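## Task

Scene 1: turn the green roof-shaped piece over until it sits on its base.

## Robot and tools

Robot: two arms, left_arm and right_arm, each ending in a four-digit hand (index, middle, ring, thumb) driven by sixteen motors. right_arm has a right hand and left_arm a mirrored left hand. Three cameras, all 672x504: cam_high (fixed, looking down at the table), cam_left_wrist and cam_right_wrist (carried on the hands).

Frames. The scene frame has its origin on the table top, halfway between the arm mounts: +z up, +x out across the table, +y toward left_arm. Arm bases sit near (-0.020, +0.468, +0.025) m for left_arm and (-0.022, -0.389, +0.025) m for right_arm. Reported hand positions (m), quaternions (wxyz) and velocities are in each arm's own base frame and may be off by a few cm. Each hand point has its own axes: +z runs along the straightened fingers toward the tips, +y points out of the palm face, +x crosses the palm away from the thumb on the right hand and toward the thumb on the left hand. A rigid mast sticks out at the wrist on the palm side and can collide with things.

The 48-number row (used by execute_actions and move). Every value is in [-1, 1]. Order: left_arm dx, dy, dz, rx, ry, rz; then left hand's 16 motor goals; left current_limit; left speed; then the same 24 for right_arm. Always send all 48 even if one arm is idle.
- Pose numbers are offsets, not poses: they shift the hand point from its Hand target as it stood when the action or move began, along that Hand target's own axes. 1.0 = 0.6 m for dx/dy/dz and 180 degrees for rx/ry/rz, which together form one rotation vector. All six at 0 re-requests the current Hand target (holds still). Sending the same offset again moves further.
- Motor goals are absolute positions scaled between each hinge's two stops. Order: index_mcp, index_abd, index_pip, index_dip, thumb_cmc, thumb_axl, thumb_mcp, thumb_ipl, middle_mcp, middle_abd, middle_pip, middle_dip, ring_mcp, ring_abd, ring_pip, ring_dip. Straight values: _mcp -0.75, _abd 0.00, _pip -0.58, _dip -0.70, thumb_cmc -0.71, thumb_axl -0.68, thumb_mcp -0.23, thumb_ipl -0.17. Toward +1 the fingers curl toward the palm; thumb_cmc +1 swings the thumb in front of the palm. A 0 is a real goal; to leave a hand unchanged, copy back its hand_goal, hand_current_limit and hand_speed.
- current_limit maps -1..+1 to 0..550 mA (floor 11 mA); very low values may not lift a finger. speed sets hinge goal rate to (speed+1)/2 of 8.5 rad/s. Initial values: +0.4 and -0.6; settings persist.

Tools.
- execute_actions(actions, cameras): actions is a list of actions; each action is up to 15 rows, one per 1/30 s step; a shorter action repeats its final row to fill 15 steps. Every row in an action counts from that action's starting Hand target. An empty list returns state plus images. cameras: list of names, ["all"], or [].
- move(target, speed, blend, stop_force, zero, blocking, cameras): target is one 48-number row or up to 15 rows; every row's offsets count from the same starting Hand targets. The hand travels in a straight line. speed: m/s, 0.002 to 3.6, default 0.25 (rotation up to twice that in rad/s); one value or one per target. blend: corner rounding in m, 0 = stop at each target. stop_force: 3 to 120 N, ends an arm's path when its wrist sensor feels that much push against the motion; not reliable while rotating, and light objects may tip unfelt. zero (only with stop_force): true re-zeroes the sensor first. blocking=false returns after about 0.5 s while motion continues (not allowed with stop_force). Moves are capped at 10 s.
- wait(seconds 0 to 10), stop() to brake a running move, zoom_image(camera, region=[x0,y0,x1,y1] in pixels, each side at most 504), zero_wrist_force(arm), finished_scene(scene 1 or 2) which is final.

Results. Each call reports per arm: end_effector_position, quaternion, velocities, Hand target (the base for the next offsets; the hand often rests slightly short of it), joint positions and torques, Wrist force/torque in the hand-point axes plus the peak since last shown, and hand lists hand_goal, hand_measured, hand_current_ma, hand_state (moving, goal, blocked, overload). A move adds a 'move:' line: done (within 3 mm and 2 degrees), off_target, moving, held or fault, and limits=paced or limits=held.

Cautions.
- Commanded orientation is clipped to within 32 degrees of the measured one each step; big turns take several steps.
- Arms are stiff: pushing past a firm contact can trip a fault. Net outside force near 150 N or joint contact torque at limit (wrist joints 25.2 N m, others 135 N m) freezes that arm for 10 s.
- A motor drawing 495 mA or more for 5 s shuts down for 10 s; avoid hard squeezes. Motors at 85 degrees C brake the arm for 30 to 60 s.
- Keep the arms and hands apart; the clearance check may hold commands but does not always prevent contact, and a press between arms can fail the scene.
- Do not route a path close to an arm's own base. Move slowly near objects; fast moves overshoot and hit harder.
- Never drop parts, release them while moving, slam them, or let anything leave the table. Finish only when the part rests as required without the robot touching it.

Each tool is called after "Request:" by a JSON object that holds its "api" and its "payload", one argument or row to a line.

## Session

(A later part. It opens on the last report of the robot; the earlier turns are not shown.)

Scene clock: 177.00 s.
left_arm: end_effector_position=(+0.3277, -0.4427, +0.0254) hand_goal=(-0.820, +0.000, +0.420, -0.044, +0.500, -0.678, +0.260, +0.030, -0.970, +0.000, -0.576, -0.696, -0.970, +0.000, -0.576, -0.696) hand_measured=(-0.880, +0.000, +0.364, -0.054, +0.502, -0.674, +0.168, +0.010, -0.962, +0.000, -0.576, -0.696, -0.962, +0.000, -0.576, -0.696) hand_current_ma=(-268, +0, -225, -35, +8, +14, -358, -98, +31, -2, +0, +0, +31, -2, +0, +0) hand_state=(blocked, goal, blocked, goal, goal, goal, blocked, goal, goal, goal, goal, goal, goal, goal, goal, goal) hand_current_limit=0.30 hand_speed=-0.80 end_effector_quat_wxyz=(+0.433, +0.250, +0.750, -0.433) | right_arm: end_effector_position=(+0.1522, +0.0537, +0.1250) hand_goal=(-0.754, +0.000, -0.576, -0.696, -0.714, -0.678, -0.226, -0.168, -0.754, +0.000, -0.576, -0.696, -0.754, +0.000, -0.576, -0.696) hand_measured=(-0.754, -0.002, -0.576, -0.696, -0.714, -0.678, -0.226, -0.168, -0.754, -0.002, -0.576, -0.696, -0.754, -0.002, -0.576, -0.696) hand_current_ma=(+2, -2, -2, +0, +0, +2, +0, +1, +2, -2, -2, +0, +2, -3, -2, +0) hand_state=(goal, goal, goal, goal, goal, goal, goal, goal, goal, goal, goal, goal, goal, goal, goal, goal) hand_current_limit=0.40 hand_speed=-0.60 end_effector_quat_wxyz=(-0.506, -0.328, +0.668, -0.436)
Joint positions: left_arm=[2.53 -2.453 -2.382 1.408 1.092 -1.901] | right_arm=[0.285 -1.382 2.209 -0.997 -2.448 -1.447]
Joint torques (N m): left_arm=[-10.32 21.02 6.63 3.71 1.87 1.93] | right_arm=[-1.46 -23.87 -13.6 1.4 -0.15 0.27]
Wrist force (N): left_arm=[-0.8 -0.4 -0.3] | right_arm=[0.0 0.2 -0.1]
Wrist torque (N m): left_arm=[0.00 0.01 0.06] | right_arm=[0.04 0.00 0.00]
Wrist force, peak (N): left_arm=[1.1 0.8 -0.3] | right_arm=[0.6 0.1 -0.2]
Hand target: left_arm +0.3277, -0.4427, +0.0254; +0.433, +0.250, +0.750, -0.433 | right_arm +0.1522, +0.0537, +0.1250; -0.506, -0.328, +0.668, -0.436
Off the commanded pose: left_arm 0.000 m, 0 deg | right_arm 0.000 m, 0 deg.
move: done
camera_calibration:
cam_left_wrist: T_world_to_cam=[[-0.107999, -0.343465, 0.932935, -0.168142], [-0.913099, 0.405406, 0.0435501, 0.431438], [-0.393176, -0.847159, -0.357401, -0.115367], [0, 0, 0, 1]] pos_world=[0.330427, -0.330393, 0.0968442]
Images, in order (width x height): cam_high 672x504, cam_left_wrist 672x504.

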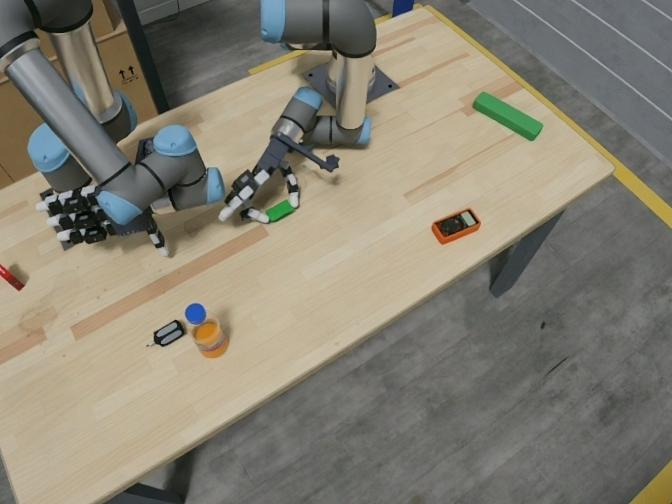

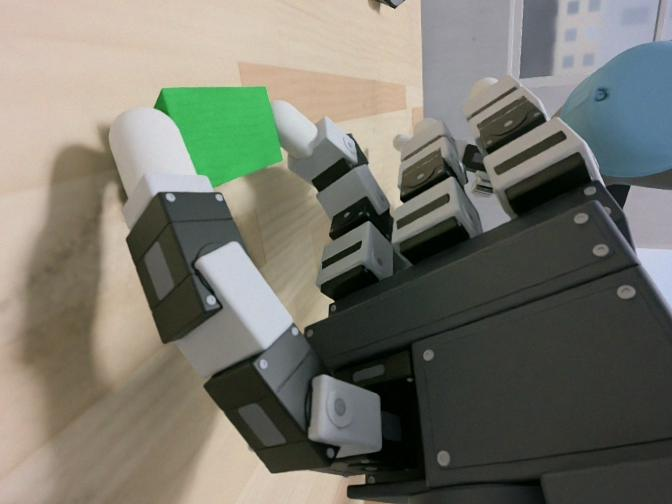

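Request:
{"api": "move", "payload": {
  "target": [0.0057,-0.0085,-0.0049,0,-0.02222,0.03849,-0.82,0,0.42,-0.043,0.5,-0.677,0.26,0.03,-0.97,0,-0.576,-0.696,-0.97,0,-0.576,-0.696,0.3,-0.8,0,0,0,0,0,0,-0.754,0,-0.576,-0.696,-0.714,-0.678,-0.226,-0.168,-0.754,0,-0.576,-0.696,-0.754,0,-0.576,-0.696,0.4,-0.6],
  "speed": 0.1,
  "cameras": ["cam_left_wrist"]
}}

Request:
{"api": "zoom_image", "payload": {
  "camera": "cam_left_wrist",
  "region": [60, 40, 380, 280]
}}

Request:
{"api": "move", "payload": {
  "target": [
    [0.0075,-0.0053,-0.0031,0,0,0,-0.87,0,0.375,-0.043,0.5,-0.677,0.19,0.016,-0.97,0,-0.576,-0.696,-0.97,0,-0.576,-0.696,0.3,-0.8,0,0,0,0,0,0,-0.754,0,-0.576,-0.696,-0.714,-0.678,-0.226,-0.168,-0.754,0,-0.576,-0.696,-0.754,0,-0.576,-0.696,0.4,-0.6],
    [0.0137,-0.0101,-0.0059,0,0,0,-0.87,0,0.375,-0.043,0.5,-0.677,0.19,0.016,-0.97,0,-0.576,-0.696,-0.97,0,-0.576,-0.696,0.3,-0.8,0,0,0,0,0,0,-0.754,0,-0.576,-0.696,-0.714,-0.678,-0.226,-0.168,-0.754,0,-0.576,-0.696,-0.754,0,-0.576,-0.696,0.4,-0.6]
  ],
  "speed": 0.015,
  "stop_force": 6,
  "cameras": ["cam_left_wrist","cam_high"]
}}

Request:
{"api": "zoom_image", "payload": {
  "camera": "cam_left_wrist",
  "region": [60, 40, 380, 280]
}}

Request:
{"api": "zoom_image", "payload": {
  "camera": "cam_high",
  "region": [220, 140, 340, 240]
}}

Scene clock: 187.87 s.
left_arm: end_effector_position=(+0.3254, -0.4429, +0.0252) hand_goal=(-0.820, +0.000, +0.420, -0.044, +0.500, -0.678, +0.260, +0.030, -0.970, +0.000, -0.576, -0.696, -0.970, +0.000, -0.576, -0.696) hand_measured=(-0.880, +0.000, +0.364, -0.054, +0.504, -0.672, +0.168, +0.010, -0.962, -0.002, -0.576, -0.696, -0.962, -0.002, -0.576, -0.696) hand_current_ma=(-268, +0, -225, -35, +15, +23, -358, -98, +28, -3, +0, +0, +28, -4, +0, +0) hand_state=(blocked, goal, blocked, goal, goal, goal, blocked, goal, goal, goal, goal, goal, goal, goal, goal, goal) hand_current_limit=0.30 hand_speed=-0.80 end_effector_quat_wxyz=(+0.447, +0.259, +0.741, -0.428) | right_arm: end_effector_position=(+0.1522, +0.0537, +0.1250) hand_goal=(-0.754, +0.000, -0.576, -0.696, -0.714, -0.678, -0.226, -0.168, -0.754, +0.000, -0.576, -0.696, -0.754, +0.000, -0.576, -0.696) hand_measured=(-0.754, -0.002, -0.576, -0.696, -0.714, -0.678, -0.226, -0.168, -0.754, -0.002, -0.576, -0.696, -0.754, -0.002, -0.576, -0.696) hand_current_ma=(+2, -2, -2, +0, +0, +2, +0, +1, +2, -2, -2, +0, +2, -3, -2, +0) hand_state=(goal, goal, goal, goal, goal, goal, goal, goal, goal, goal, goal, goal, goal, goal, goal, goal) hand_current_limit=0.40 hand_speed=-0.60 end_effector_quat_wxyz=(-0.506, -0.328, +0.668, -0.436)
Joint positions: left_arm=[2.517 -2.475 -2.378 1.449 1.11 -1.88] | right_arm=[0.285 -1.382 2.209 -0.997 -2.448 -1.447]
Joint torques (N m): left_arm=[-0.05 33.26 -0.37 2.62 -0.23 0.36] | right_arm=[-0.54 -24.44 -13.64 1.49 -0.09 0.09]
Wrist force (N): left_arm=[-1.1 -0.7 -0.8] | right_arm=[0.3 0.2 -0.2]
Wrist torque (N m): left_arm=[0.04 -0.09 0.18] | right_arm=[0.05 -0.04 0.02]
Wrist force, peak (N): left_arm=[-1.4 -0.8 -0.9] | right_arm=[0.4 0.1 -0.4]
Hand target: left_arm +0.3254, -0.4429, +0.0252; +0.447, +0.259, +0.741, -0.428 (not the last commanded pose) | right_arm +0.1522, +0.0537, +0.1250; -0.506, -0.328, +0.668, -0.436
Off the commanded pose: left_arm 0.004 m, 6 deg | right_arm 0.000 m, 0 deg.
FORCE FAULT: contact force on the left arm reached its limit, and that arm stopped. The contact can be on any part of that arm, not only on its tool. That arm's remaining commands of this call were not run. That arm is still stopped at the end of this call. That arm stays stopped for about 10 more seconds. Until then a move that you send moves the other arm only, and its call returns only when the move has ended. Once the stop has ended, the next robot result says so. If the stop ends while you think or write, that arm runs what you send next, counted from a new Hand target: where the arm stands when the stop ends. While its stop runs, that arm, its gripper or tool too, takes no new command. Until it ends, the stop uses up actions while you think or wait. An arm that is not stopped still takes commands.
move: fault (left_arm)
camera_calibration:
cam_left_wrist: T_world_to_cam=[[-0.143831, -0.343734, 0.927987, -0.156576], [-0.913755, 0.406169, 0.00882255, 0.430792], [-0.379952, -0.846684, -0.372508, -0.120233], [0, 0, 0, 1]] pos_world=[0.325435, -0.330594, 0.0967121]
Images, in order (width x height): cam_left_wrist 672x504.

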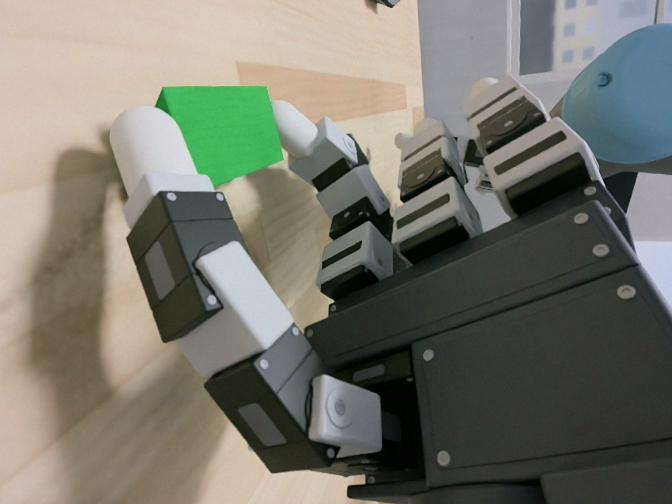

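Scaled by 1.575 from the camera's 672x504 image, which has a finer 960x720 frame.

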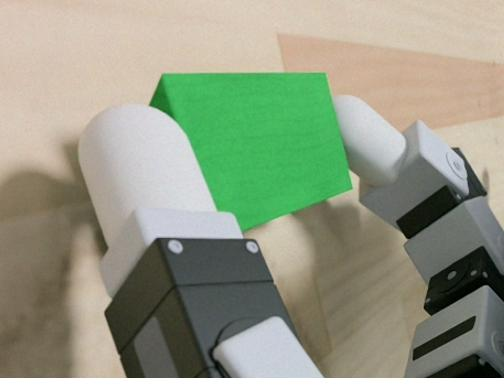

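not run: an earlier result of this reply reported a stop or a fault. Calls in your next reply go to the robot.

Scaled by 1.575 from the camera's 672x504 image, which has a finer 960x720 frame.

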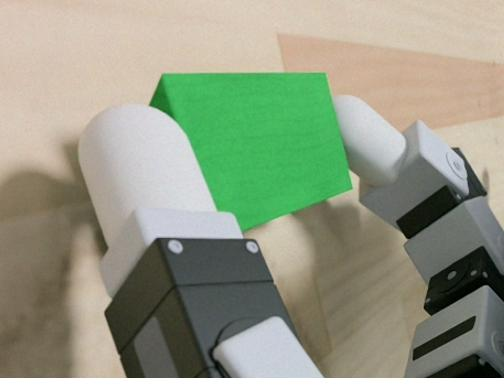

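This scene's latest camera images include none from cam_high. They are from: cam_left_wrist. cam_high's image comes with the result of a call that names it in "cameras".

Request:
{"api": "wait", "payload": {
  "seconds": 0.5,
  "cameras": ["cam_left_wrist","cam_high"]
}}

Request:
{"api": "zoom_image", "payload": {
  "camera": "cam_left_wrist",
  "region": [60, 40, 380, 280]
}}

Request:
{"api": "zoom_image", "payload": {
  "camera": "cam_high",
  "region": [220, 80, 420, 240]
}}

Scene clock: 225.40 s.
left_arm: end_effector_position=(+0.3254, -0.4429, +0.0252) hand_goal=(-0.820, +0.000, +0.420, -0.044, +0.500, -0.678, +0.260, +0.030, -0.970, +0.000, -0.576, -0.696, -0.970, +0.000, -0.576, -0.696) hand_measured=(-0.880, +0.000, +0.364, -0.054, +0.504, -0.672, +0.168, +0.010, -0.962, -0.002, -0.576, -0.696, -0.962, -0.002, -0.576, -0.696) hand_current_ma=(-268, +0, -225, -35, +15, +23, -357, -98, +28, -3, +0, +0, +28, -4, +0, +0) hand_state=(blocked, goal, blocked, goal, goal, goal, blocked, goal, goal, goal, goal, goal, goal, goal, goal, goal) hand_current_limit=0.30 hand_speed=-0.80 end_effector_quat_wxyz=(+0.447, +0.259, +0.741, -0.428) | right_arm: end_effector_position=(+0.1522, +0.0537, +0.1250) hand_goal=(-0.754, +0.000, -0.576, -0.696, -0.714, -0.678, -0.226, -0.168, -0.754, +0.000, -0.576, -0.696, -0.754, +0.000, -0.576, -0.696) hand_measured=(-0.754, -0.002, -0.576, -0.696, -0.714, -0.678, -0.226, -0.168, -0.754, -0.002, -0.576, -0.696, -0.754, -0.002, -0.576, -0.696) hand_current_ma=(+2, -2, -2, +0, +0, +2, +0, +1, +2, -2, -2, +0, +2, -3, -2, +0) hand_state=(goal, goal, goal, goal, goal, goal, goal, goal, goal, goal, goal, goal, goal, goal, goal, goal) hand_current_limit=0.40 hand_speed=-0.60 end_effector_quat_wxyz=(-0.506, -0.328, +0.668, -0.436)
Joint positions: left_arm=[2.517 -2.475 -2.378 1.449 1.11 -1.88] | right_arm=[0.285 -1.382 2.209 -0.997 -2.448 -1.447]
Joint torques (N m): left_arm=[-0.07 33.87 -1.03 2.29 -0.41 0.11] | right_arm=[-1.26 -24.67 -14.55 1.45 0.1 0.31]
Wrist force (N): left_arm=[-1.0 -0.4 -1.1] | right_arm=[0.3 0.4 -0.2]
Wrist torque (N m): left_arm=[0.09 -0.11 0.17] | right_arm=[0.06 -0.03 0.03]
Wrist force, peak (N): left_arm=[-1.6 -0.6 -0.8] | right_arm=[0.4 0.1 -0.6]
Hand target: left_arm +0.3254, -0.4429, +0.0252; +0.447, +0.259, +0.741, -0.428 (not the last commanded pose) | right_arm +0.1522, +0.0537, +0.1250; -0.506, -0.328, +0.668, -0.436
Off the commanded pose: left_arm 0.004 m, 6 deg | right_arm 0.000 m, 0 deg.
FORCE FAULT, CONTINUED: the left arm's stop, for the force fault that an earlier result reported, is over. The rest of the stop counts as 20 of the actions that you can send in this scene. That arm's target is now where it stood when the stop ended, not its last command. That arm accepts commands again.
wait: 0.50 s; at rest from the start
camera_calibration:
cam_left_wrist: T_world_to_cam=[[-0.143831, -0.343734, 0.927987, -0.156576], [-0.913755, 0.406169, 0.00882255, 0.430792], [-0.379952, -0.846684, -0.372508, -0.120233], [0, 0, 0, 1]] pos_world=[0.325435, -0.330594, 0.0967121]
Images, in order (width x height): cam_high 672x504, cam_left_wrist 672x504.

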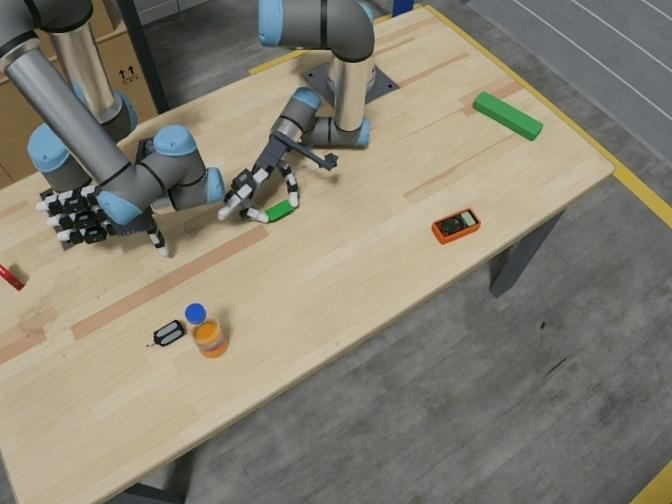

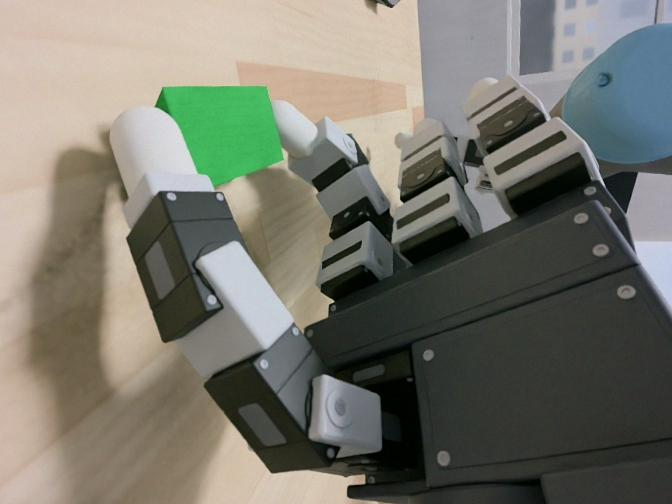

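Scaled by 1.575 from the camera's 672x504 image, which has a finer 960x720 frame.

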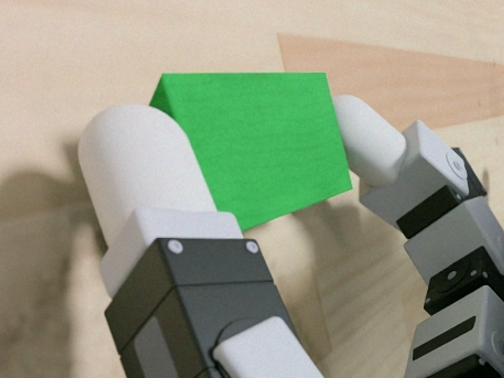

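Scaled by 2.520 from the camera's 672x504 image, which has a finer 960x720 frame.

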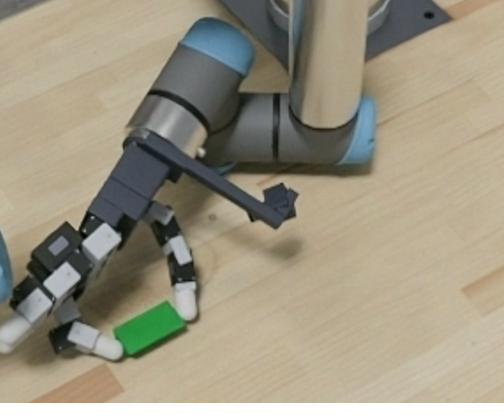

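Request:
{"api": "move", "payload": {
  "target": [
    [-0.0013,0.0030,0.0017,0,0.0142,-0.0245,-0.85,0,0.39,-0.043,0.5,-0.677,0.22,0.02,-0.97,0,-0.576,-0.696,-0.97,0,-0.576,-0.696,0.3,-0.8,0,0,0,0,0,0,-0.754,0,-0.576,-0.696,-0.714,-0.678,-0.226,-0.168,-0.754,0,-0.576,-0.696,-0.754,0,-0.576,-0.696,0.4,-0.6],
    [0.0002,0.0037,0.0021,0,0.0142,-0.0245,-0.85,0,0.39,-0.043,0.5,-0.677,0.22,0.02,-0.97,0,-0.576,-0.696,-0.97,0,-0.576,-0.696,0.3,-0.8,0,0,0,0,0,0,-0.754,0,-0.576,-0.696,-0.714,-0.678,-0.226,-0.168,-0.754,0,-0.576,-0.696,-0.754,0,-0.576,-0.696,0.4,-0.6],
    [0.0052,-0.0054,-0.0031,0,0.0142,-0.0245,-0.85,0,0.39,-0.043,0.5,-0.677,0.22,0.02,-0.97,0,-0.576,-0.696,-0.97,0,-0.576,-0.696,0.3,-0.8,0,0,0,0,0,0,-0.754,0,-0.576,-0.696,-0.714,-0.678,-0.226,-0.168,-0.754,0,-0.576,-0.696,-0.754,0,-0.576,-0.696,0.4,-0.6]
  ],
  "speed": 0.03,
  "cameras": ["cam_left_wrist","cam_high"]
}}

Request:
{"api": "zoom_image", "payload": {
  "camera": "cam_left_wrist",
  "region": [60, 40, 380, 280]
}}

Request:
{"api": "zoom_image", "payload": {
  "camera": "cam_high",
  "region": [220, 160, 340, 250]
}}

Scene clock: 238.30 s.
left_arm: end_effector_position=(+0.3207, -0.4429, +0.0242) hand_goal=(-0.850, +0.000, +0.390, -0.044, +0.500, -0.678, +0.220, +0.020, -0.970, +0.000, -0.576, -0.696, -0.970, +0.000, -0.576, -0.696) hand_measured=(-0.882, +0.000, +0.364, -0.054, +0.502, -0.674, +0.168, +0.008, -0.962, -0.002, -0.576, -0.696, -0.962, -0.002, -0.576, -0.696) hand_current_ma=(-127, +0, -98, -35, +3, +17, -280, -61, +28, -3, +0, +0, +28, -4, +0, +0) hand_state=(blocked, goal, blocked, goal, goal, goal, blocked, goal, goal, goal, goal, goal, goal, goal, goal, goal) hand_current_limit=0.30 hand_speed=-0.80 end_effector_quat_wxyz=(+0.414, +0.239, +0.761, -0.440) | right_arm: end_effector_position=(+0.1522, +0.0537, +0.1250) hand_goal=(-0.754, +0.000, -0.576, -0.696, -0.714, -0.678, -0.226, -0.168, -0.754, +0.000, -0.576, -0.696, -0.754, +0.000, -0.576, -0.696) hand_measured=(-0.754, -0.002, -0.576, -0.696, -0.714, -0.678, -0.226, -0.168, -0.754, -0.002, -0.576, -0.696, -0.754, -0.002, -0.576, -0.696) hand_current_ma=(+2, -2, -2, +0, +0, +2, +0, +1, +2, -2, -2, +0, +2, -3, -2, +0) hand_state=(goal, goal, goal, goal, goal, goal, goal, goal, goal, goal, goal, goal, goal, goal, goal, goal) hand_current_limit=0.40 hand_speed=-0.60 end_effector_quat_wxyz=(-0.506, -0.328, +0.668, -0.436)
Joint positions: left_arm=[2.528 -2.429 -2.396 1.372 1.085 -1.932] | right_arm=[0.285 -1.382 2.209 -0.997 -2.448 -1.447]
Joint torques (N m): left_arm=[-9.51 21.52 -7.43 4.06 1.87 -2.05] | right_arm=[-1.74 -25.55 -14.31 1.81 -0.07 0.39]
Wrist force (N): left_arm=[0.8 0.0 -0.5] | right_arm=[-0.2 -0.1 -0.1]
Wrist torque (N m): left_arm=[0.03 -0.04 0.16] | right_arm=[0.01 0.02 -0.02]
Wrist force, peak (N): left_arm=[-1.7 -0.5 -0.8] | right_arm=[0.4 0.4 0.1]
Hand target: left_arm +0.3206, -0.4429, +0.0242; +0.414, +0.239, +0.761, -0.440 | right_arm +0.1522, +0.0537, +0.1250; -0.506, -0.328, +0.668, -0.436
Off the commanded pose: left_arm 0.000 m, 0 deg | right_arm 0.000 m, 0 deg.
move: done
camera_calibration:
cam_left_wrist: T_world_to_cam=[[-0.0608517, -0.343991, 0.936999, -0.183252], [-0.90932, 0.406229, 0.0900804, 0.423139], [-0.411623, -0.846551, -0.337518, -0.113007], [0, 0, 0, 1]] pos_world=[0.327101, -0.330594, 0.0954489]
Images, in order (width x height): cam_high 672x504, cam_left_wrist 672x504.

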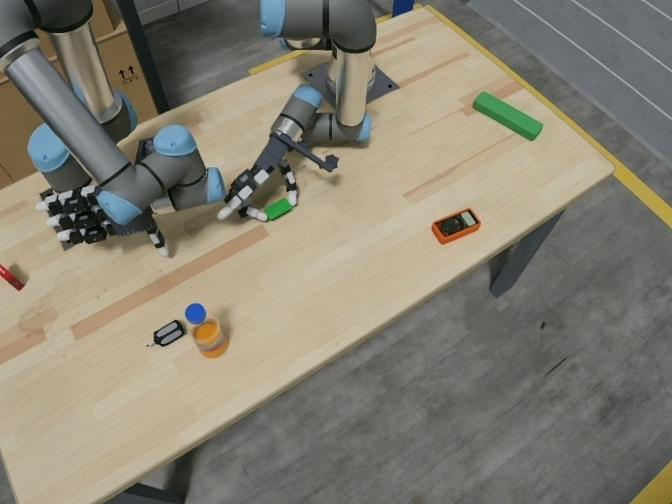

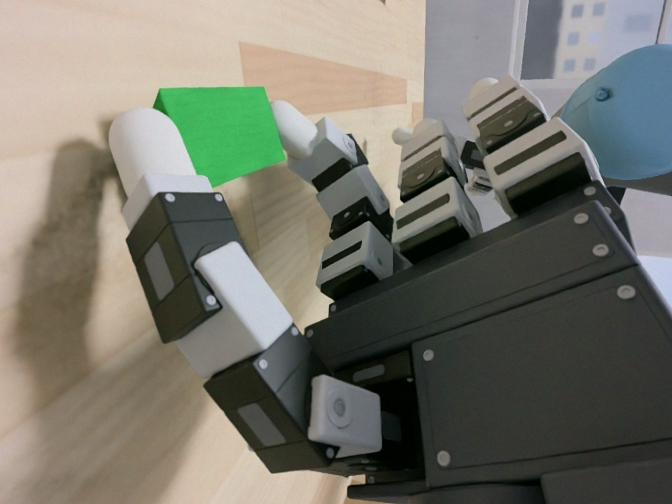

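Scaled by 1.575 from the camera's 672x504 image, which has a finer 960x720 frame.

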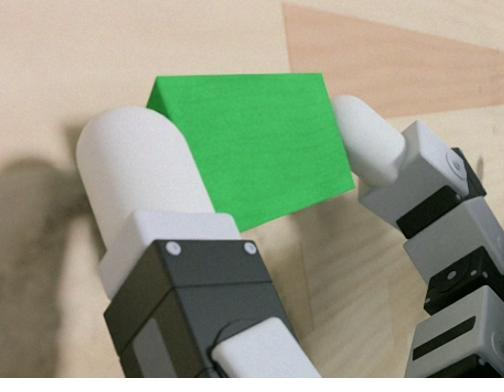

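Scaled by 4.200 from the camera's 672x504 image, which has a finer 960x720 frame.

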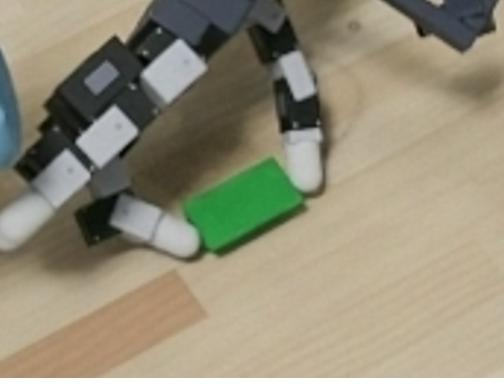

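Request:
{"api": "move", "payload": {
  "target": [
    [-0.0061,0.0177,0.0102,0,0.04167,-0.07217,-0.85,0,0.39,-0.043,0.5,-0.677,0.22,0.02,-0.97,0,-0.576,-0.696,-0.97,0,-0.576,-0.696,0.3,-0.8,0,0,0,0,0,0,-0.754,0,-0.576,-0.696,-0.714,-0.678,-0.226,-0.168,-0.754,0,-0.576,-0.696,-0.754,0,-0.576,-0.696,0.4,-0.6],
    [-0.0055,0.0354,0.0204,0,0.08056,-0.13952,-0.85,0,0.39,-0.043,0.5,-0.677,0.22,0.02,-0.97,0,-0.576,-0.696,-0.97,0,-0.576,-0.696,0.3,-0.8,0,0,0,0,0,0,-0.754,0,-0.576,-0.696,-0.714,-0.678,-0.226,-0.168,-0.754,0,-0.576,-0.696,-0.754,0,-0.576,-0.696,0.4,-0.6],
    [0.0009,0.0528,0.0305,0,0.11944,-0.20688,-0.85,0,0.39,-0.043,0.5,-0.677,0.22,0.02,-0.97,0,-0.576,-0.696,-0.97,0,-0.576,-0.696,0.3,-0.8,0,0,0,0,0,0,-0.754,0,-0.576,-0.696,-0.714,-0.678,-0.226,-0.168,-0.754,0,-0.576,-0.696,-0.754,0,-0.576,-0.696,0.4,-0.6]
  ],
  "speed": 0.1,
  "blend": [0.003,0.003,0],
  "cameras": ["cam_left_wrist"]
}}

Request:
{"api": "zoom_image", "payload": {
  "camera": "cam_left_wrist",
  "region": [60, 40, 380, 280]
}}

Request:
{"api": "move", "payload": {
  "target": [0,0,0,0,0,0,-0.973,0,0.299,-0.145,0.5,-0.677,0.0,0.211,-0.97,0,-0.576,-0.696,-0.97,0,-0.576,-0.696,0.3,-0.8,0,0,0,0,0,0,-0.754,0,-0.576,-0.696,-0.714,-0.678,-0.226,-0.168,-0.754,0,-0.576,-0.696,-0.754,0,-0.576,-0.696,0.4,-0.6],
  "speed": 0.1,
  "cameras": ["cam_left_wrist"]
}}

Request:
{"api": "zoom_image", "payload": {
  "camera": "cam_left_wrist",
  "region": [60, 40, 380, 280]
}}

Scene clock: 263.57 s.
left_arm: end_effector_position=(+0.3510, -0.4430, +0.0038) hand_goal=(-0.850, +0.000, +0.390, -0.044, +0.500, -0.678, +0.220, +0.020, -0.970, +0.000, -0.576, -0.696, -0.970, +0.000, -0.576, -0.696) hand_measured=(-0.882, +0.000, +0.364, -0.054, +0.498, -0.678, +0.168, +0.006, -0.962, -0.002, -0.576, -0.696, -0.962, -0.002, -0.576, -0.696) hand_current_ma=(-127, +0, -98, -35, -3, +3, -280, -63, +28, -3, +0, +0, +28, -4, +0, +0) hand_state=(blocked, goal, blocked, goal, goal, goal, blocked, goal, goal, goal, goal, goal, goal, goal, goal, goal) hand_current_limit=0.30 hand_speed=-0.80 end_effector_quat_wxyz=(+0.106, +0.062, +0.859, -0.496) | right_arm: end_effector_position=(+0.1522, +0.0537, +0.1250) hand_goal=(-0.754, +0.000, -0.576, -0.696, -0.714, -0.678, -0.226, -0.168, -0.754, +0.000, -0.576, -0.696, -0.754, +0.000, -0.576, -0.696) hand_measured=(-0.754, -0.002, -0.576, -0.696, -0.714, -0.678, -0.226, -0.168, -0.754, -0.002, -0.576, -0.696, -0.754, -0.002, -0.576, -0.696) hand_current_ma=(+2, -2, -2, +0, +0, +2, +0, +1, +2, -2, -2, +0, +2, -3, -2, +0) hand_state=(goal, goal, goal, goal, goal, goal, goal, goal, goal, goal, goal, goal, goal, goal, goal, goal) hand_current_limit=0.40 hand_speed=-0.60 end_effector_quat_wxyz=(-0.506, -0.328, +0.668, -0.436)
Joint positions: left_arm=[2.734 -2.202 -2.277 0.521 0.727 -2.186] | right_arm=[0.285 -1.382 2.209 -0.997 -2.448 -1.447]
Joint torques (N m): left_arm=[10.02 43.9 13.98 0.33 -3.37 -1.86] | right_arm=[-0.5 -24.89 -14.66 1.85 0 0.45]
Wrist force (N): left_arm=[0.8 0.8 0.0] | right_arm=[-0.1 0.1 -0.3]
Wrist torque (N m): left_arm=[0.00 -0.07 0.02] | right_arm=[0.04 0.01 -0.01]
Wrist force, peak (N): left_arm=[1.3 0.7 0.0] | right_arm=[0.4 -0.2 -0.6]
Hand target: left_arm +0.3510, -0.4430, +0.0038; +0.106, +0.062, +0.859, -0.496 | right_arm +0.1522, +0.0537, +0.1250; -0.506, -0.328, +0.668, -0.436
Off the commanded pose: left_arm 0.000 m, 0 deg | right_arm 0.000 m, 0 deg.
move: done
camera_calibration:
cam_left_wrist: T_world_to_cam=[[0.594325, -0.344666, 0.726624, -0.391851], [-0.603488, 0.406074, 0.686226, 0.342906], [-0.531582, -0.84635, 0.0333383, -0.0666282], [0, 0, 0, 1]] pos_world=[0.404408, -0.330694, 0.0516387]
Images, in order (width x height): cam_left_wrist 672x504.

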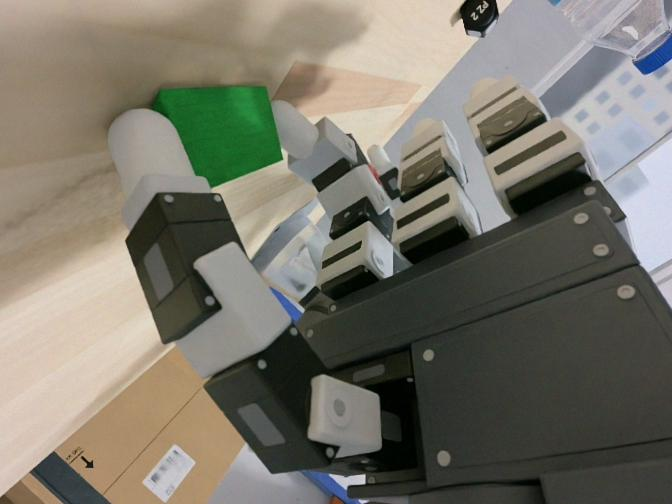

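Scaled by 1.575 from the camera's 672x504 image, which has a finer 960x720 frame.

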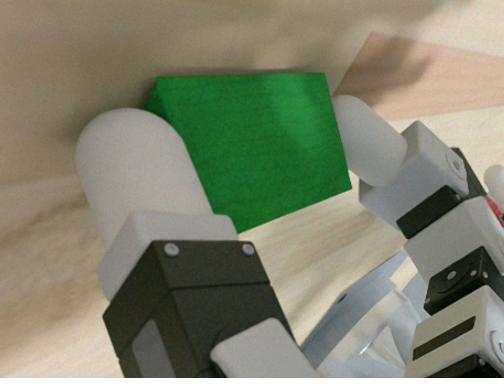

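Scene clock: 264.23 s.
left_arm: end_effector_position=(+0.3510, -0.4430, +0.0038) hand_goal=(-0.974, +0.000, +0.298, -0.146, +0.500, -0.678, +0.000, +0.210, -0.970, +0.000, -0.576, -0.696, -0.970, +0.000, -0.576, -0.696) hand_measured=(-0.956, +0.000, +0.302, -0.144, +0.498, -0.678, +0.002, +0.206, -0.962, -0.002, -0.576, -0.696, -0.962, -0.002, -0.576, -0.696) hand_current_ma=(+70, +0, +11, +6, -3, +3, +7, -13, +28, -3, +0, +0, +28, -4, +0, +0) hand_state=(goal, goal, goal, goal, goal, goal, goal, goal, goal, goal, goal, goal, goal, goal, goal, goal) hand_current_limit=0.30 hand_speed=-0.80 end_effector_quat_wxyz=(+0.106, +0.062, +0.859, -0.496) | right_arm: end_effector_position=(+0.1522, +0.0537, +0.1250) hand_goal=(-0.754, +0.000, -0.576, -0.696, -0.714, -0.678, -0.226, -0.168, -0.754, +0.000, -0.576, -0.696, -0.754, +0.000, -0.576, -0.696) hand_measured=(-0.754, -0.002, -0.576, -0.696, -0.714, -0.678, -0.226, -0.168, -0.754, -0.002, -0.576, -0.696, -0.754, -0.002, -0.576, -0.696) hand_current_ma=(+2, -2, -2, +0, +0, +2, +0, +1, +2, -2, -2, +0, +2, -3, -2, +0) hand_state=(goal, goal, goal, goal, goal, goal, goal, goal, goal, goal, goal, goal, goal, goal, goal, goal) hand_current_limit=0.40 hand_speed=-0.60 end_effector_quat_wxyz=(-0.506, -0.328, +0.668, -0.436)
Joint positions: left_arm=[2.734 -2.202 -2.277 0.52 0.727 -2.186] | right_arm=[0.285 -1.382 2.209 -0.997 -2.448 -1.447]
Joint torques (N m): left_arm=[10.33 43.7 14.75 0.75 -3.28 -0.94] | right_arm=[-0.96 -25.47 -14.87 1.86 -0.04 0.3]
Wrist force (N): left_arm=[1.0 0.3 0.1] | right_arm=[-0.1 0.2 0.1]
Wrist torque (N m): left_arm=[-0.04 -0.10 0.03] | right_arm=[0.03 0.00 0.00]
Wrist force, peak (N): left_arm=[1.3 0.6 0.1] | right_arm=[0.2 0.5 -0.1]
Hand target: left_arm +0.3510, -0.4430, +0.0038; +0.106, +0.062, +0.859, -0.496 | right_arm +0.1522, +0.0537, +0.1250; -0.506, -0.328, +0.668, -0.436
Off the commanded pose: left_arm 0.000 m, 0 deg | right_arm 0.000 m, 0 deg.
move: done
camera_calibration:
cam_left_wrist: T_world_to_cam=[[0.594369, -0.344696, 0.726574, -0.391875], [-0.603445, 0.406049, 0.686279, 0.342877], [-0.531582, -0.84635, 0.0333378, -0.0666283], [0, 0, 0, 1]] pos_world=[0.404408, -0.330694, 0.0516384]
Images, in order (width x height): cam_left_wrist 672x504.

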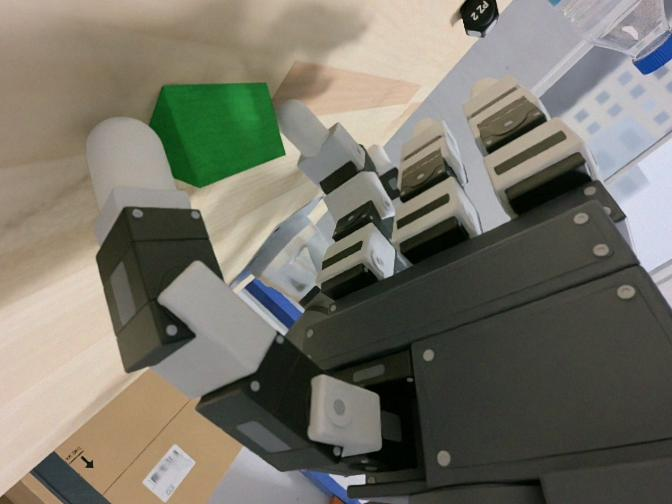

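Scaled by 1.575 from the camera's 672x504 image, which has a finer 960x720 frame.

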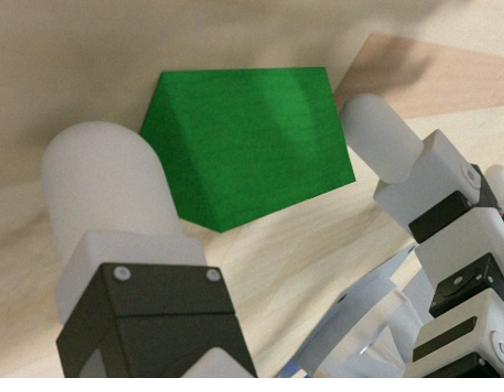

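Request:
{"api": "move", "payload": {
  "target": [
    [0.0017,0.0075,0.0072,0,0.05833,-0.10104,-0.973,0,0.299,-0.145,0.5,-0.677,0.0,0.211,-0.97,0,-0.576,-0.696,-0.97,0,-0.576,-0.696,0.4,-0.7,0,0,0,0,0,0,-0.754,0,-0.576,-0.696,-0.714,-0.678,-0.226,-0.168,-0.754,0,-0.576,-0.696,-0.754,0,-0.576,-0.696,0.4,-0.6],
    [0.0017,0.0075,0.0072,0,0.05833,-0.10104,-0.81,0,0.43,-0.043,0.5,-0.677,0.28,0.03,-0.97,0,-0.576,-0.696,-0.97,0,-0.576,-0.696,0.4,-0.7,0,0,0,0,0,0,-0.754,0,-0.576,-0.696,-0.714,-0.678,-0.226,-0.168,-0.754,0,-0.576,-0.696,-0.754,0,-0.576,-0.696,0.4,-0.6],
    [0.0001,0.0019,0.0040,0,0.05833,-0.10104,-0.81,0,0.43,-0.043,0.5,-0.677,0.28,0.03,-0.97,0,-0.576,-0.696,-0.97,0,-0.576,-0.696,0.4,-0.7,0,0,0,0,0,0,-0.754,0,-0.576,-0.696,-0.714,-0.678,-0.226,-0.168,-0.754,0,-0.576,-0.696,-0.754,0,-0.576,-0.696,0.4,-0.6]
  ],
  "speed": 0.06,
  "cameras": ["cam_left_wrist"]
}}

Request:
{"api": "zoom_image", "payload": {
  "camera": "cam_left_wrist",
  "region": [60, 40, 380, 280]
}}

Scene clock: 279.33 s.
left_arm: end_effector_position=(+0.3515, -0.4445, +0.0017) hand_goal=(-0.810, +0.000, +0.430, -0.044, +0.500, -0.678, +0.280, +0.030, -0.970, +0.000, -0.576, -0.696, -0.970, +0.000, -0.576, -0.696) hand_measured=(-0.862, +0.000, +0.396, -0.058, +0.502, -0.678, +0.136, +0.014, -0.962, -0.002, -0.576, -0.696, -0.962, -0.002, -0.576, -0.696) hand_current_ma=(-220, +0, -131, -48, +6, +3, -385, -82, +28, -3, +0, +0, +28, -4, +0, +0) hand_state=(blocked, goal, blocked, goal, goal, goal, blocked, goal, goal, goal, goal, goal, goal, goal, goal, goal) hand_current_limit=0.40 hand_speed=-0.70 end_effector_quat_wxyz=(-0.052, -0.030, +0.864, -0.499) | right_arm: end_effector_position=(+0.1522, +0.0537, +0.1250) hand_goal=(-0.754, +0.000, -0.576, -0.696, -0.714, -0.678, -0.226, -0.168, -0.754, +0.000, -0.576, -0.696, -0.754, +0.000, -0.576, -0.696) hand_measured=(-0.754, -0.002, -0.576, -0.696, -0.714, -0.678, -0.226, -0.168, -0.754, -0.002, -0.576, -0.696, -0.754, -0.002, -0.576, -0.696) hand_current_ma=(+2, -2, -2, +0, +0, +2, +0, +1, +2, -2, -2, +0, +2, -3, -2, +0) hand_state=(goal, goal, goal, goal, goal, goal, goal, goal, goal, goal, goal, goal, goal, goal, goal, goal) hand_current_limit=0.40 hand_speed=-0.60 end_effector_quat_wxyz=(-0.506, -0.328, +0.668, -0.436)
Joint positions: left_arm=[2.789 -2.186 -2.169 0.096 0.585 -2.239] | right_arm=[0.285 -1.382 2.209 -0.997 -2.448 -1.447]
Joint torques (N m): left_arm=[2.8 46.28 2.51 0.94 -1.58 -1.59] | right_arm=[-1.37 -26.37 -15.33 2.11 0.03 0.44]
Wrist force (N): left_arm=[1.2 1.3 0.2] | right_arm=[0.1 0.2 -0.2]
Wrist torque (N m): left_arm=[0.08 -0.18 -0.02] | right_arm=[0.04 -0.01 0.00]
Wrist force, peak (N): left_arm=[1.2 -1.2 -1.5] | right_arm=[0.5 0.1 -0.3]
Hand target: left_arm +0.3515, -0.4445, +0.0017; -0.052, -0.030, +0.864, -0.499 | right_arm +0.1522, +0.0537, +0.1250; -0.506, -0.328, +0.668, -0.436
Off the commanded pose: left_arm 0.000 m, 0 deg | right_arm 0.000 m, 0 deg.
move: done
camera_calibration:
cam_left_wrist: T_world_to_cam=[[0.81518, -0.344961, 0.465278, -0.468458], [-0.317453, 0.405807, 0.857056, 0.244315], [-0.484464, -0.846358, 0.221297, -0.0845369], [0, 0, 0, 1]] pos_world=[0.418481, -0.332293, 0.0272794]
Images, in order (width x height): cam_left_wrist 672x504.

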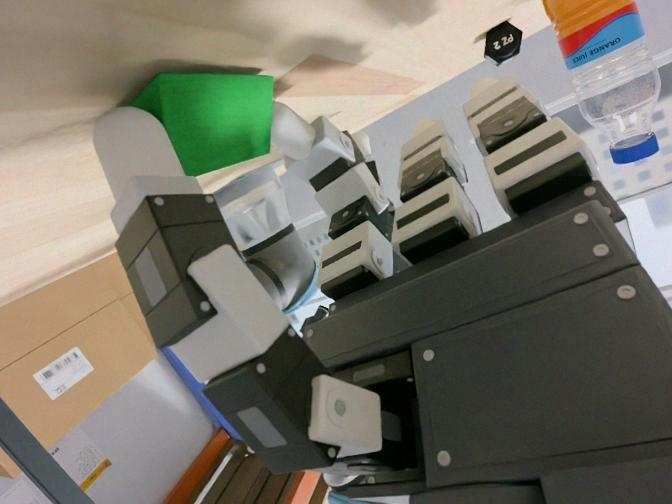

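Scaled by 1.575 from the camera's 672x504 image, which has a finer 960x720 frame.

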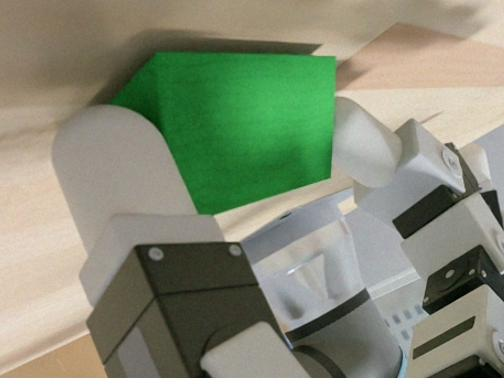

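Request:
{"api": "wait", "payload": {
  "seconds": 0,
  "cameras": ["cam_left_wrist"]
}}

Scene clock: 293.97 s.
left_arm: end_effector_position=(+0.3515, -0.4445, +0.0017) hand_goal=(-0.810, +0.000, +0.430, -0.044, +0.500, -0.678, +0.280, +0.030, -0.970, +0.000, -0.576, -0.696, -0.970, +0.000, -0.576, -0.696) hand_measured=(-0.862, +0.000, +0.396, -0.058, +0.502, -0.678, +0.136, +0.014, -0.962, -0.002, -0.576, -0.696, -0.962, -0.002, -0.576, -0.696) hand_current_ma=(-220, +0, -131, -48, +6, +3, -385, -82, +28, -3, +0, +0, +28, -4, +0, +0) hand_state=(blocked, goal, blocked, goal, goal, goal, blocked, goal, goal, goal, goal, goal, goal, goal, goal, goal) hand_current_limit=0.40 hand_speed=-0.70 end_effector_quat_wxyz=(-0.052, -0.030, +0.864, -0.499) | right_arm: end_effector_position=(+0.1522, +0.0537, +0.1250) hand_goal=(-0.754, +0.000, -0.576, -0.696, -0.714, -0.678, -0.226, -0.168, -0.754, +0.000, -0.576, -0.696, -0.754, +0.000, -0.576, -0.696) hand_measured=(-0.754, -0.002, -0.576, -0.696, -0.714, -0.678, -0.226, -0.168, -0.754, -0.002, -0.576, -0.696, -0.754, -0.002, -0.576, -0.696) hand_current_ma=(+2, -2, -2, +0, +0, +2, +0, +1, +2, -2, -2, +0, +2, -3, -2, +0) hand_state=(goal, goal, goal, goal, goal, goal, goal, goal, goal, goal, goal, goal, goal, goal, goal, goal) hand_current_limit=0.40 hand_speed=-0.60 end_effector_quat_wxyz=(-0.506, -0.328, +0.668, -0.436)
Joint positions: left_arm=[2.789 -2.186 -2.169 0.096 0.585 -2.239] | right_arm=[0.285 -1.382 2.209 -0.997 -2.448 -1.447]
Joint torques (N m): left_arm=[-8.07 45.14 3.67 0.58 0.7 -1.56] | right_arm=[-1.66 -25.65 -15.02 1.92 0.02 0.33]
Wrist force (N): left_arm=[0.8 0.9 0.2] | right_arm=[0.1 0.2 -0.2]
Wrist torque (N m): left_arm=[0.03 -0.12 -0.05] | right_arm=[0.04 -0.01 0.01]
Wrist force, peak (N): left_arm=[1.2 1.3 0.1] | right_arm=[0.5 0.3 -0.2]
Hand target: left_arm +0.3515, -0.4445, +0.0017; -0.052, -0.030, +0.864, -0.499 | right_arm +0.1522, +0.0537, +0.1250; -0.506, -0.328, +0.668, -0.436
Off the commanded pose: left_arm 0.000 m, 0 deg | right_arm 0.000 m, 0 deg.
camera_calibration:
cam_left_wrist: T_world_to_cam=[[0.815234, -0.344912, 0.46522, -0.468462], [-0.31743, 0.405764, 0.857084, 0.24429], [-0.484388, -0.846399, 0.221307, -0.0845826], [0, 0, 0, 1]] pos_world=[0.418481, -0.332293, 0.0272792]
Images, in order (width x height): cam_left_wrist 672x504.

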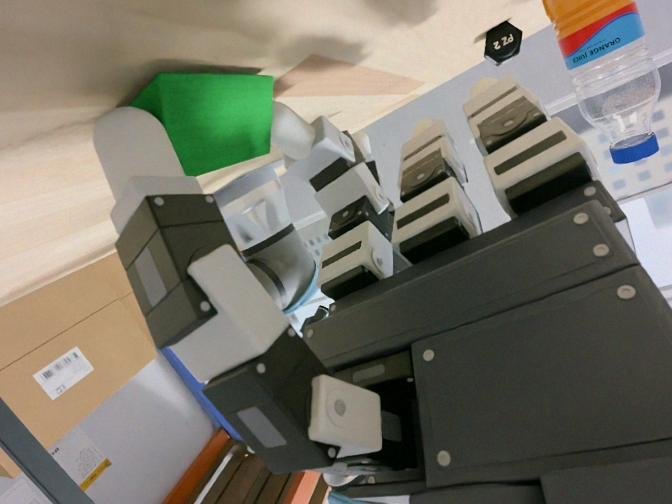

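Request:
{"api": "move", "payload": {
  "target": [
    [0.01391,-0.01273,-0.00735,0,-0.04167,0.07217,-0.81,0,0.43,-0.044,0.5,-0.678,0.28,0.03,-0.97,0,-0.576,-0.696,-0.97,0,-0.576,-0.696,0.4,-0.7,0,0,0,0,0,0,-0.754,0,-0.576,-0.696,-0.714,-0.678,-0.226,-0.168,-0.754,0,-0.576,-0.696,-0.754,0,-0.576,-0.696,0.4,-0.6],
    [0.03148,-0.02342,-0.01352,0,-0.08333,0.14433,-0.81,0,0.43,-0.044,0.5,-0.678,0.28,0.03,-0.97,0,-0.576,-0.696,-0.97,0,-0.576,-0.696,0.4,-0.7,0,0,0,0,0,0,-0.754,0,-0.576,-0.696,-0.714,-0.678,-0.226,-0.168,-0.754,0,-0.576,-0.696,-0.754,0,-0.576,-0.696,0.4,-0.6],
    [0.05102,-0.02847,-0.01644,0,-0.125,0.2165,-0.81,0,0.43,-0.044,0.5,-0.678,0.28,0.03,-0.97,0,-0.576,-0.696,-0.97,0,-0.576,-0.696,0.4,-0.7,0,0,0,0,0,0,-0.754,0,-0.576,-0.696,-0.714,-0.678,-0.226,-0.168,-0.754,0,-0.576,-0.696,-0.754,0,-0.576,-0.696,0.4,-0.6],
    [0.06732,-0.02925,-0.01689,0,-0.15833,0.27422,-0.81,0,0.43,-0.044,0.5,-0.678,0.28,0.03,-0.97,0,-0.576,-0.696,-0.97,0,-0.576,-0.696,0.4,-0.7,0,0,0,0,0,0,-0.754,0,-0.576,-0.696,-0.714,-0.678,-0.226,-0.168,-0.754,0,-0.576,-0.696,-0.754,0,-0.576,-0.696,0.4,-0.6],
    [0.07812,-0.02812,-0.01623,0,-0.18056,0.3127,-0.81,0,0.43,-0.044,0.5,-0.678,0.28,0.03,-0.97,0,-0.576,-0.696,-0.97,0,-0.576,-0.696,0.4,-0.7,0,0,0,0,0,0,-0.754,0,-0.576,-0.696,-0.714,-0.678,-0.226,-0.168,-0.754,0,-0.576,-0.696,-0.754,0,-0.576,-0.696,0.4,-0.6]
  ],
  "speed": 0.13,
  "blend": 0.003,
  "cameras": ["cam_left_wrist","cam_high"]
}}

Scene clock: 306.03 s.
left_arm: end_effector_position=(+0.3073, -0.4444, +0.0267) hand_goal=(-0.810, +0.000, +0.430, -0.044, +0.500, -0.678, +0.280, +0.030, -0.970, +0.000, -0.576, -0.696, -0.970, +0.000, -0.576, -0.696) hand_measured=(-0.862, +0.000, +0.396, -0.058, +0.498, -0.678, +0.136, +0.014, -0.962, -0.002, -0.576, -0.696, -0.962, -0.002, -0.576, -0.696) hand_current_ma=(-220, +0, -131, -48, -5, +3, -385, -83, +28, -3, +0, +0, +28, -4, +0, +0) hand_state=(blocked, goal, blocked, goal, goal, goal, blocked, goal, goal, goal, goal, goal, goal, goal, goal, goal) hand_current_limit=0.40 hand_speed=-0.70 end_effector_quat_wxyz=(+0.420, +0.243, +0.757, -0.437) | right_arm: end_effector_position=(+0.1522, +0.0537, +0.1250) hand_goal=(-0.754, +0.000, -0.576, -0.696, -0.714, -0.678, -0.226, -0.168, -0.754, +0.000, -0.576, -0.696, -0.754, +0.000, -0.576, -0.696) hand_measured=(-0.754, -0.002, -0.576, -0.696, -0.714, -0.678, -0.226, -0.168, -0.754, -0.002, -0.576, -0.696, -0.754, -0.002, -0.576, -0.696) hand_current_ma=(+2, -2, -2, +0, +0, +2, +0, +1, +2, -2, -2, +0, +2, -3, -2, +0) hand_state=(goal, goal, goal, goal, goal, goal, goal, goal, goal, goal, goal, goal, goal, goal, goal, goal) hand_current_limit=0.40 hand_speed=-0.60 end_effector_quat_wxyz=(-0.506, -0.328, +0.668, -0.436)
Joint positions: left_arm=[2.494 -2.433 -2.41 1.403 1.12 -1.933] | right_arm=[0.285 -1.382 2.209 -0.997 -2.448 -1.447]
Joint torques (N m): left_arm=[-9.24 20.86 6.96 3.94 1.89 2.13] | right_arm=[-1.82 -26.41 -16.6 2.12 0.1 0.52]
Wrist force (N): left_arm=[0.8 -0.1 -0.6] | right_arm=[-0.1 0.1 -0.2]
Wrist torque (N m): left_arm=[0.04 0.00 0.06] | right_arm=[0.02 0.02 -0.01]
Wrist force, peak (N): left_arm=[1.4 1.1 0.1] | right_arm=[0.4 0.2 -0.5]
Hand target: left_arm +0.3073, -0.4445, +0.0267; +0.420, +0.243, +0.757, -0.437 | right_arm +0.1522, +0.0537, +0.1250; -0.506, -0.328, +0.668, -0.436
Off the commanded pose: left_arm 0.000 m, 0 deg | right_arm 0.000 m, 0 deg.
move: done
camera_calibration:
cam_left_wrist: T_world_to_cam=[[-0.0770673, -0.343879, 0.935846, -0.181904], [-0.910782, 0.406159, 0.0742409, 0.412229], [-0.405632, -0.84663, -0.3445, -0.120608], [0, 0, 0, 1]] pos_world=[0.312509, -0.332094, 0.0980808]
Images, in order (width x height): cam_high 672x504, cam_left_wrist 672x504.

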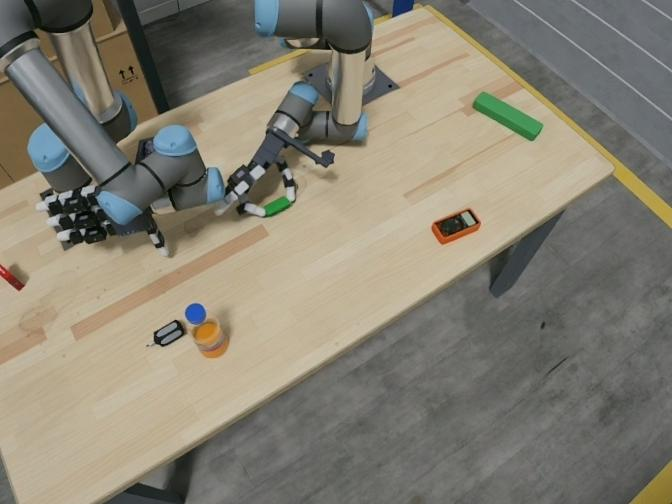

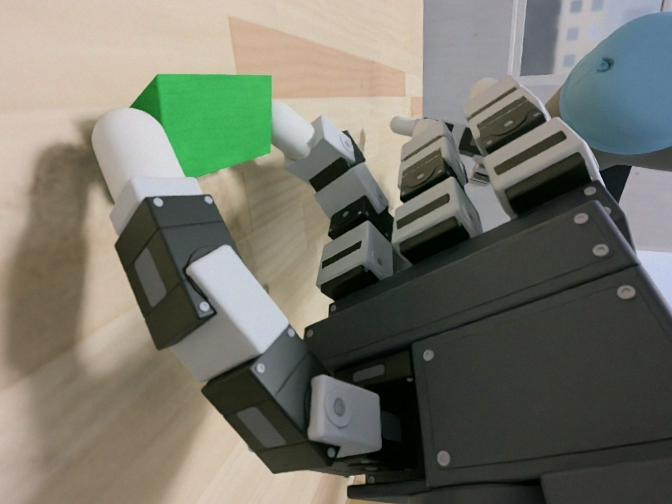

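Request:
{"api": "move", "payload": {
  "target": [0.00848,0.00459,0.00265,0,0,0,-0.81,0,0.43,-0.044,0.5,-0.678,0.28,0.03,-0.97,0,-0.576,-0.696,-0.97,0,-0.576,-0.696,0.4,-0.7,0,0,0,0,0,0,-0.754,0,-0.576,-0.696,-0.714,-0.678,-0.226,-0.168,-0.754,0,-0.576,-0.696,-0.754,0,-0.576,-0.696,0.4,-0.6],
  "speed": 0.01,
  "stop_force": 3,
  "cameras": ["cam_left_wrist"]
}}

Request:
{"api": "zoom_image", "payload": {
  "camera": "cam_left_wrist",
  "region": [60, 40, 380, 280]
}}

Scene clock: 316.53 s.
left_arm: end_effector_position=(+0.3073, -0.4445, +0.0243) hand_goal=(-0.810, +0.000, +0.430, -0.044, +0.500, -0.678, +0.280, +0.030, -0.970, +0.000, -0.576, -0.696, -0.970, +0.000, -0.576, -0.696) hand_measured=(-0.862, +0.000, +0.396, -0.058, +0.512, -0.668, +0.138, +0.012, -0.962, -0.002, -0.576, -0.696, -0.962, -0.002, -0.576, -0.696) hand_current_ma=(-220, +0, -132, -48, +43, +46, -385, -84, +28, -3, +0, +0, +28, -4, +0, +0) hand_state=(blocked, goal, blocked, goal, goal, goal, blocked, goal, goal, goal, goal, goal, goal, goal, goal, goal) hand_current_limit=0.40 hand_speed=-0.70 end_effector_quat_wxyz=(+0.420, +0.243, +0.757, -0.437) | right_arm: end_effector_position=(+0.1522, +0.0537, +0.1250) hand_goal=(-0.754, +0.000, -0.576, -0.696, -0.714, -0.678, -0.226, -0.168, -0.754, +0.000, -0.576, -0.696, -0.754, +0.000, -0.576, -0.696) hand_measured=(-0.754, -0.002, -0.576, -0.696, -0.714, -0.678, -0.226, -0.168, -0.754, -0.002, -0.576, -0.696, -0.754, -0.002, -0.576, -0.696) hand_current_ma=(+2, -2, -2, +0, +0, +2, +0, +1, +2, -2, -2, +0, +2, -3, -2, +0) hand_state=(goal, goal, goal, goal, goal, goal, goal, goal, goal, goal, goal, goal, goal, goal, goal, goal) hand_current_limit=0.40 hand_speed=-0.60 end_effector_quat_wxyz=(-0.506, -0.328, +0.668, -0.436)
Joint positions: left_arm=[2.494 -2.441 -2.407 1.409 1.121 -1.933] | right_arm=[0.285 -1.382 2.209 -0.997 -2.448 -1.447]
Joint torques (N m): left_arm=[-8.6 44.17 -7.32 0.03 1.88 1.5] | right_arm=[-1.7 -26.07 -15.64 2.28 0.06 0.47]
Wrist force (N): left_arm=[0.4 -0.5 -0.6] | right_arm=[0.3 -0.1 -0.4]
Wrist torque (N m): left_arm=[0.04 -0.03 0.09] | right_arm=[0.03 -0.05 0.03]
Wrist force, peak (N): left_arm=[-1.9 -2.2 -1.5] | right_arm=[0.0 0.2 -0.6]
Hand target: left_arm +0.3073, -0.4445, +0.0243; +0.420, +0.243, +0.757, -0.437 (not the last commanded pose) | right_arm +0.1522, +0.0537, +0.1250; -0.506, -0.328, +0.668, -0.436
Off the commanded pose: left_arm 0.004 m, 0 deg | right_arm 0.000 m, 0 deg.
move: contact (left_arm)
camera_calibration:
cam_left_wrist: T_world_to_cam=[[-0.077145, -0.343844, 0.935853, -0.179623], [-0.910775, 0.406189, 0.0741612, 0.412423], [-0.405633, -0.84663, -0.3445, -0.121435], [0, 0, 0, 1]] pos_world=[0.312509, -0.332094, 0.0956811]
Images, in order (width x height): cam_left_wrist 672x504.

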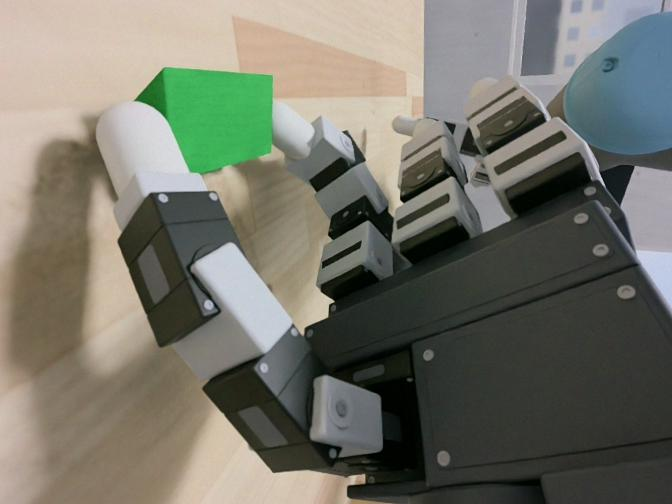

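Scaled by 1.575 from the camera's 672x504 image, which has a finer 960x720 frame.

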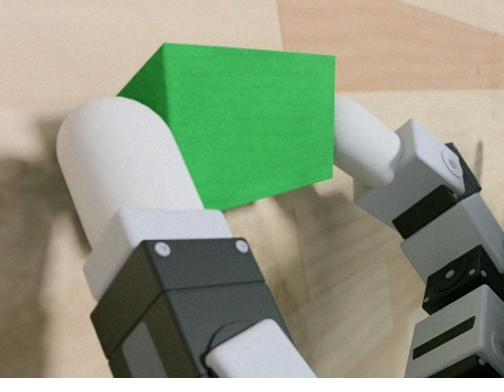

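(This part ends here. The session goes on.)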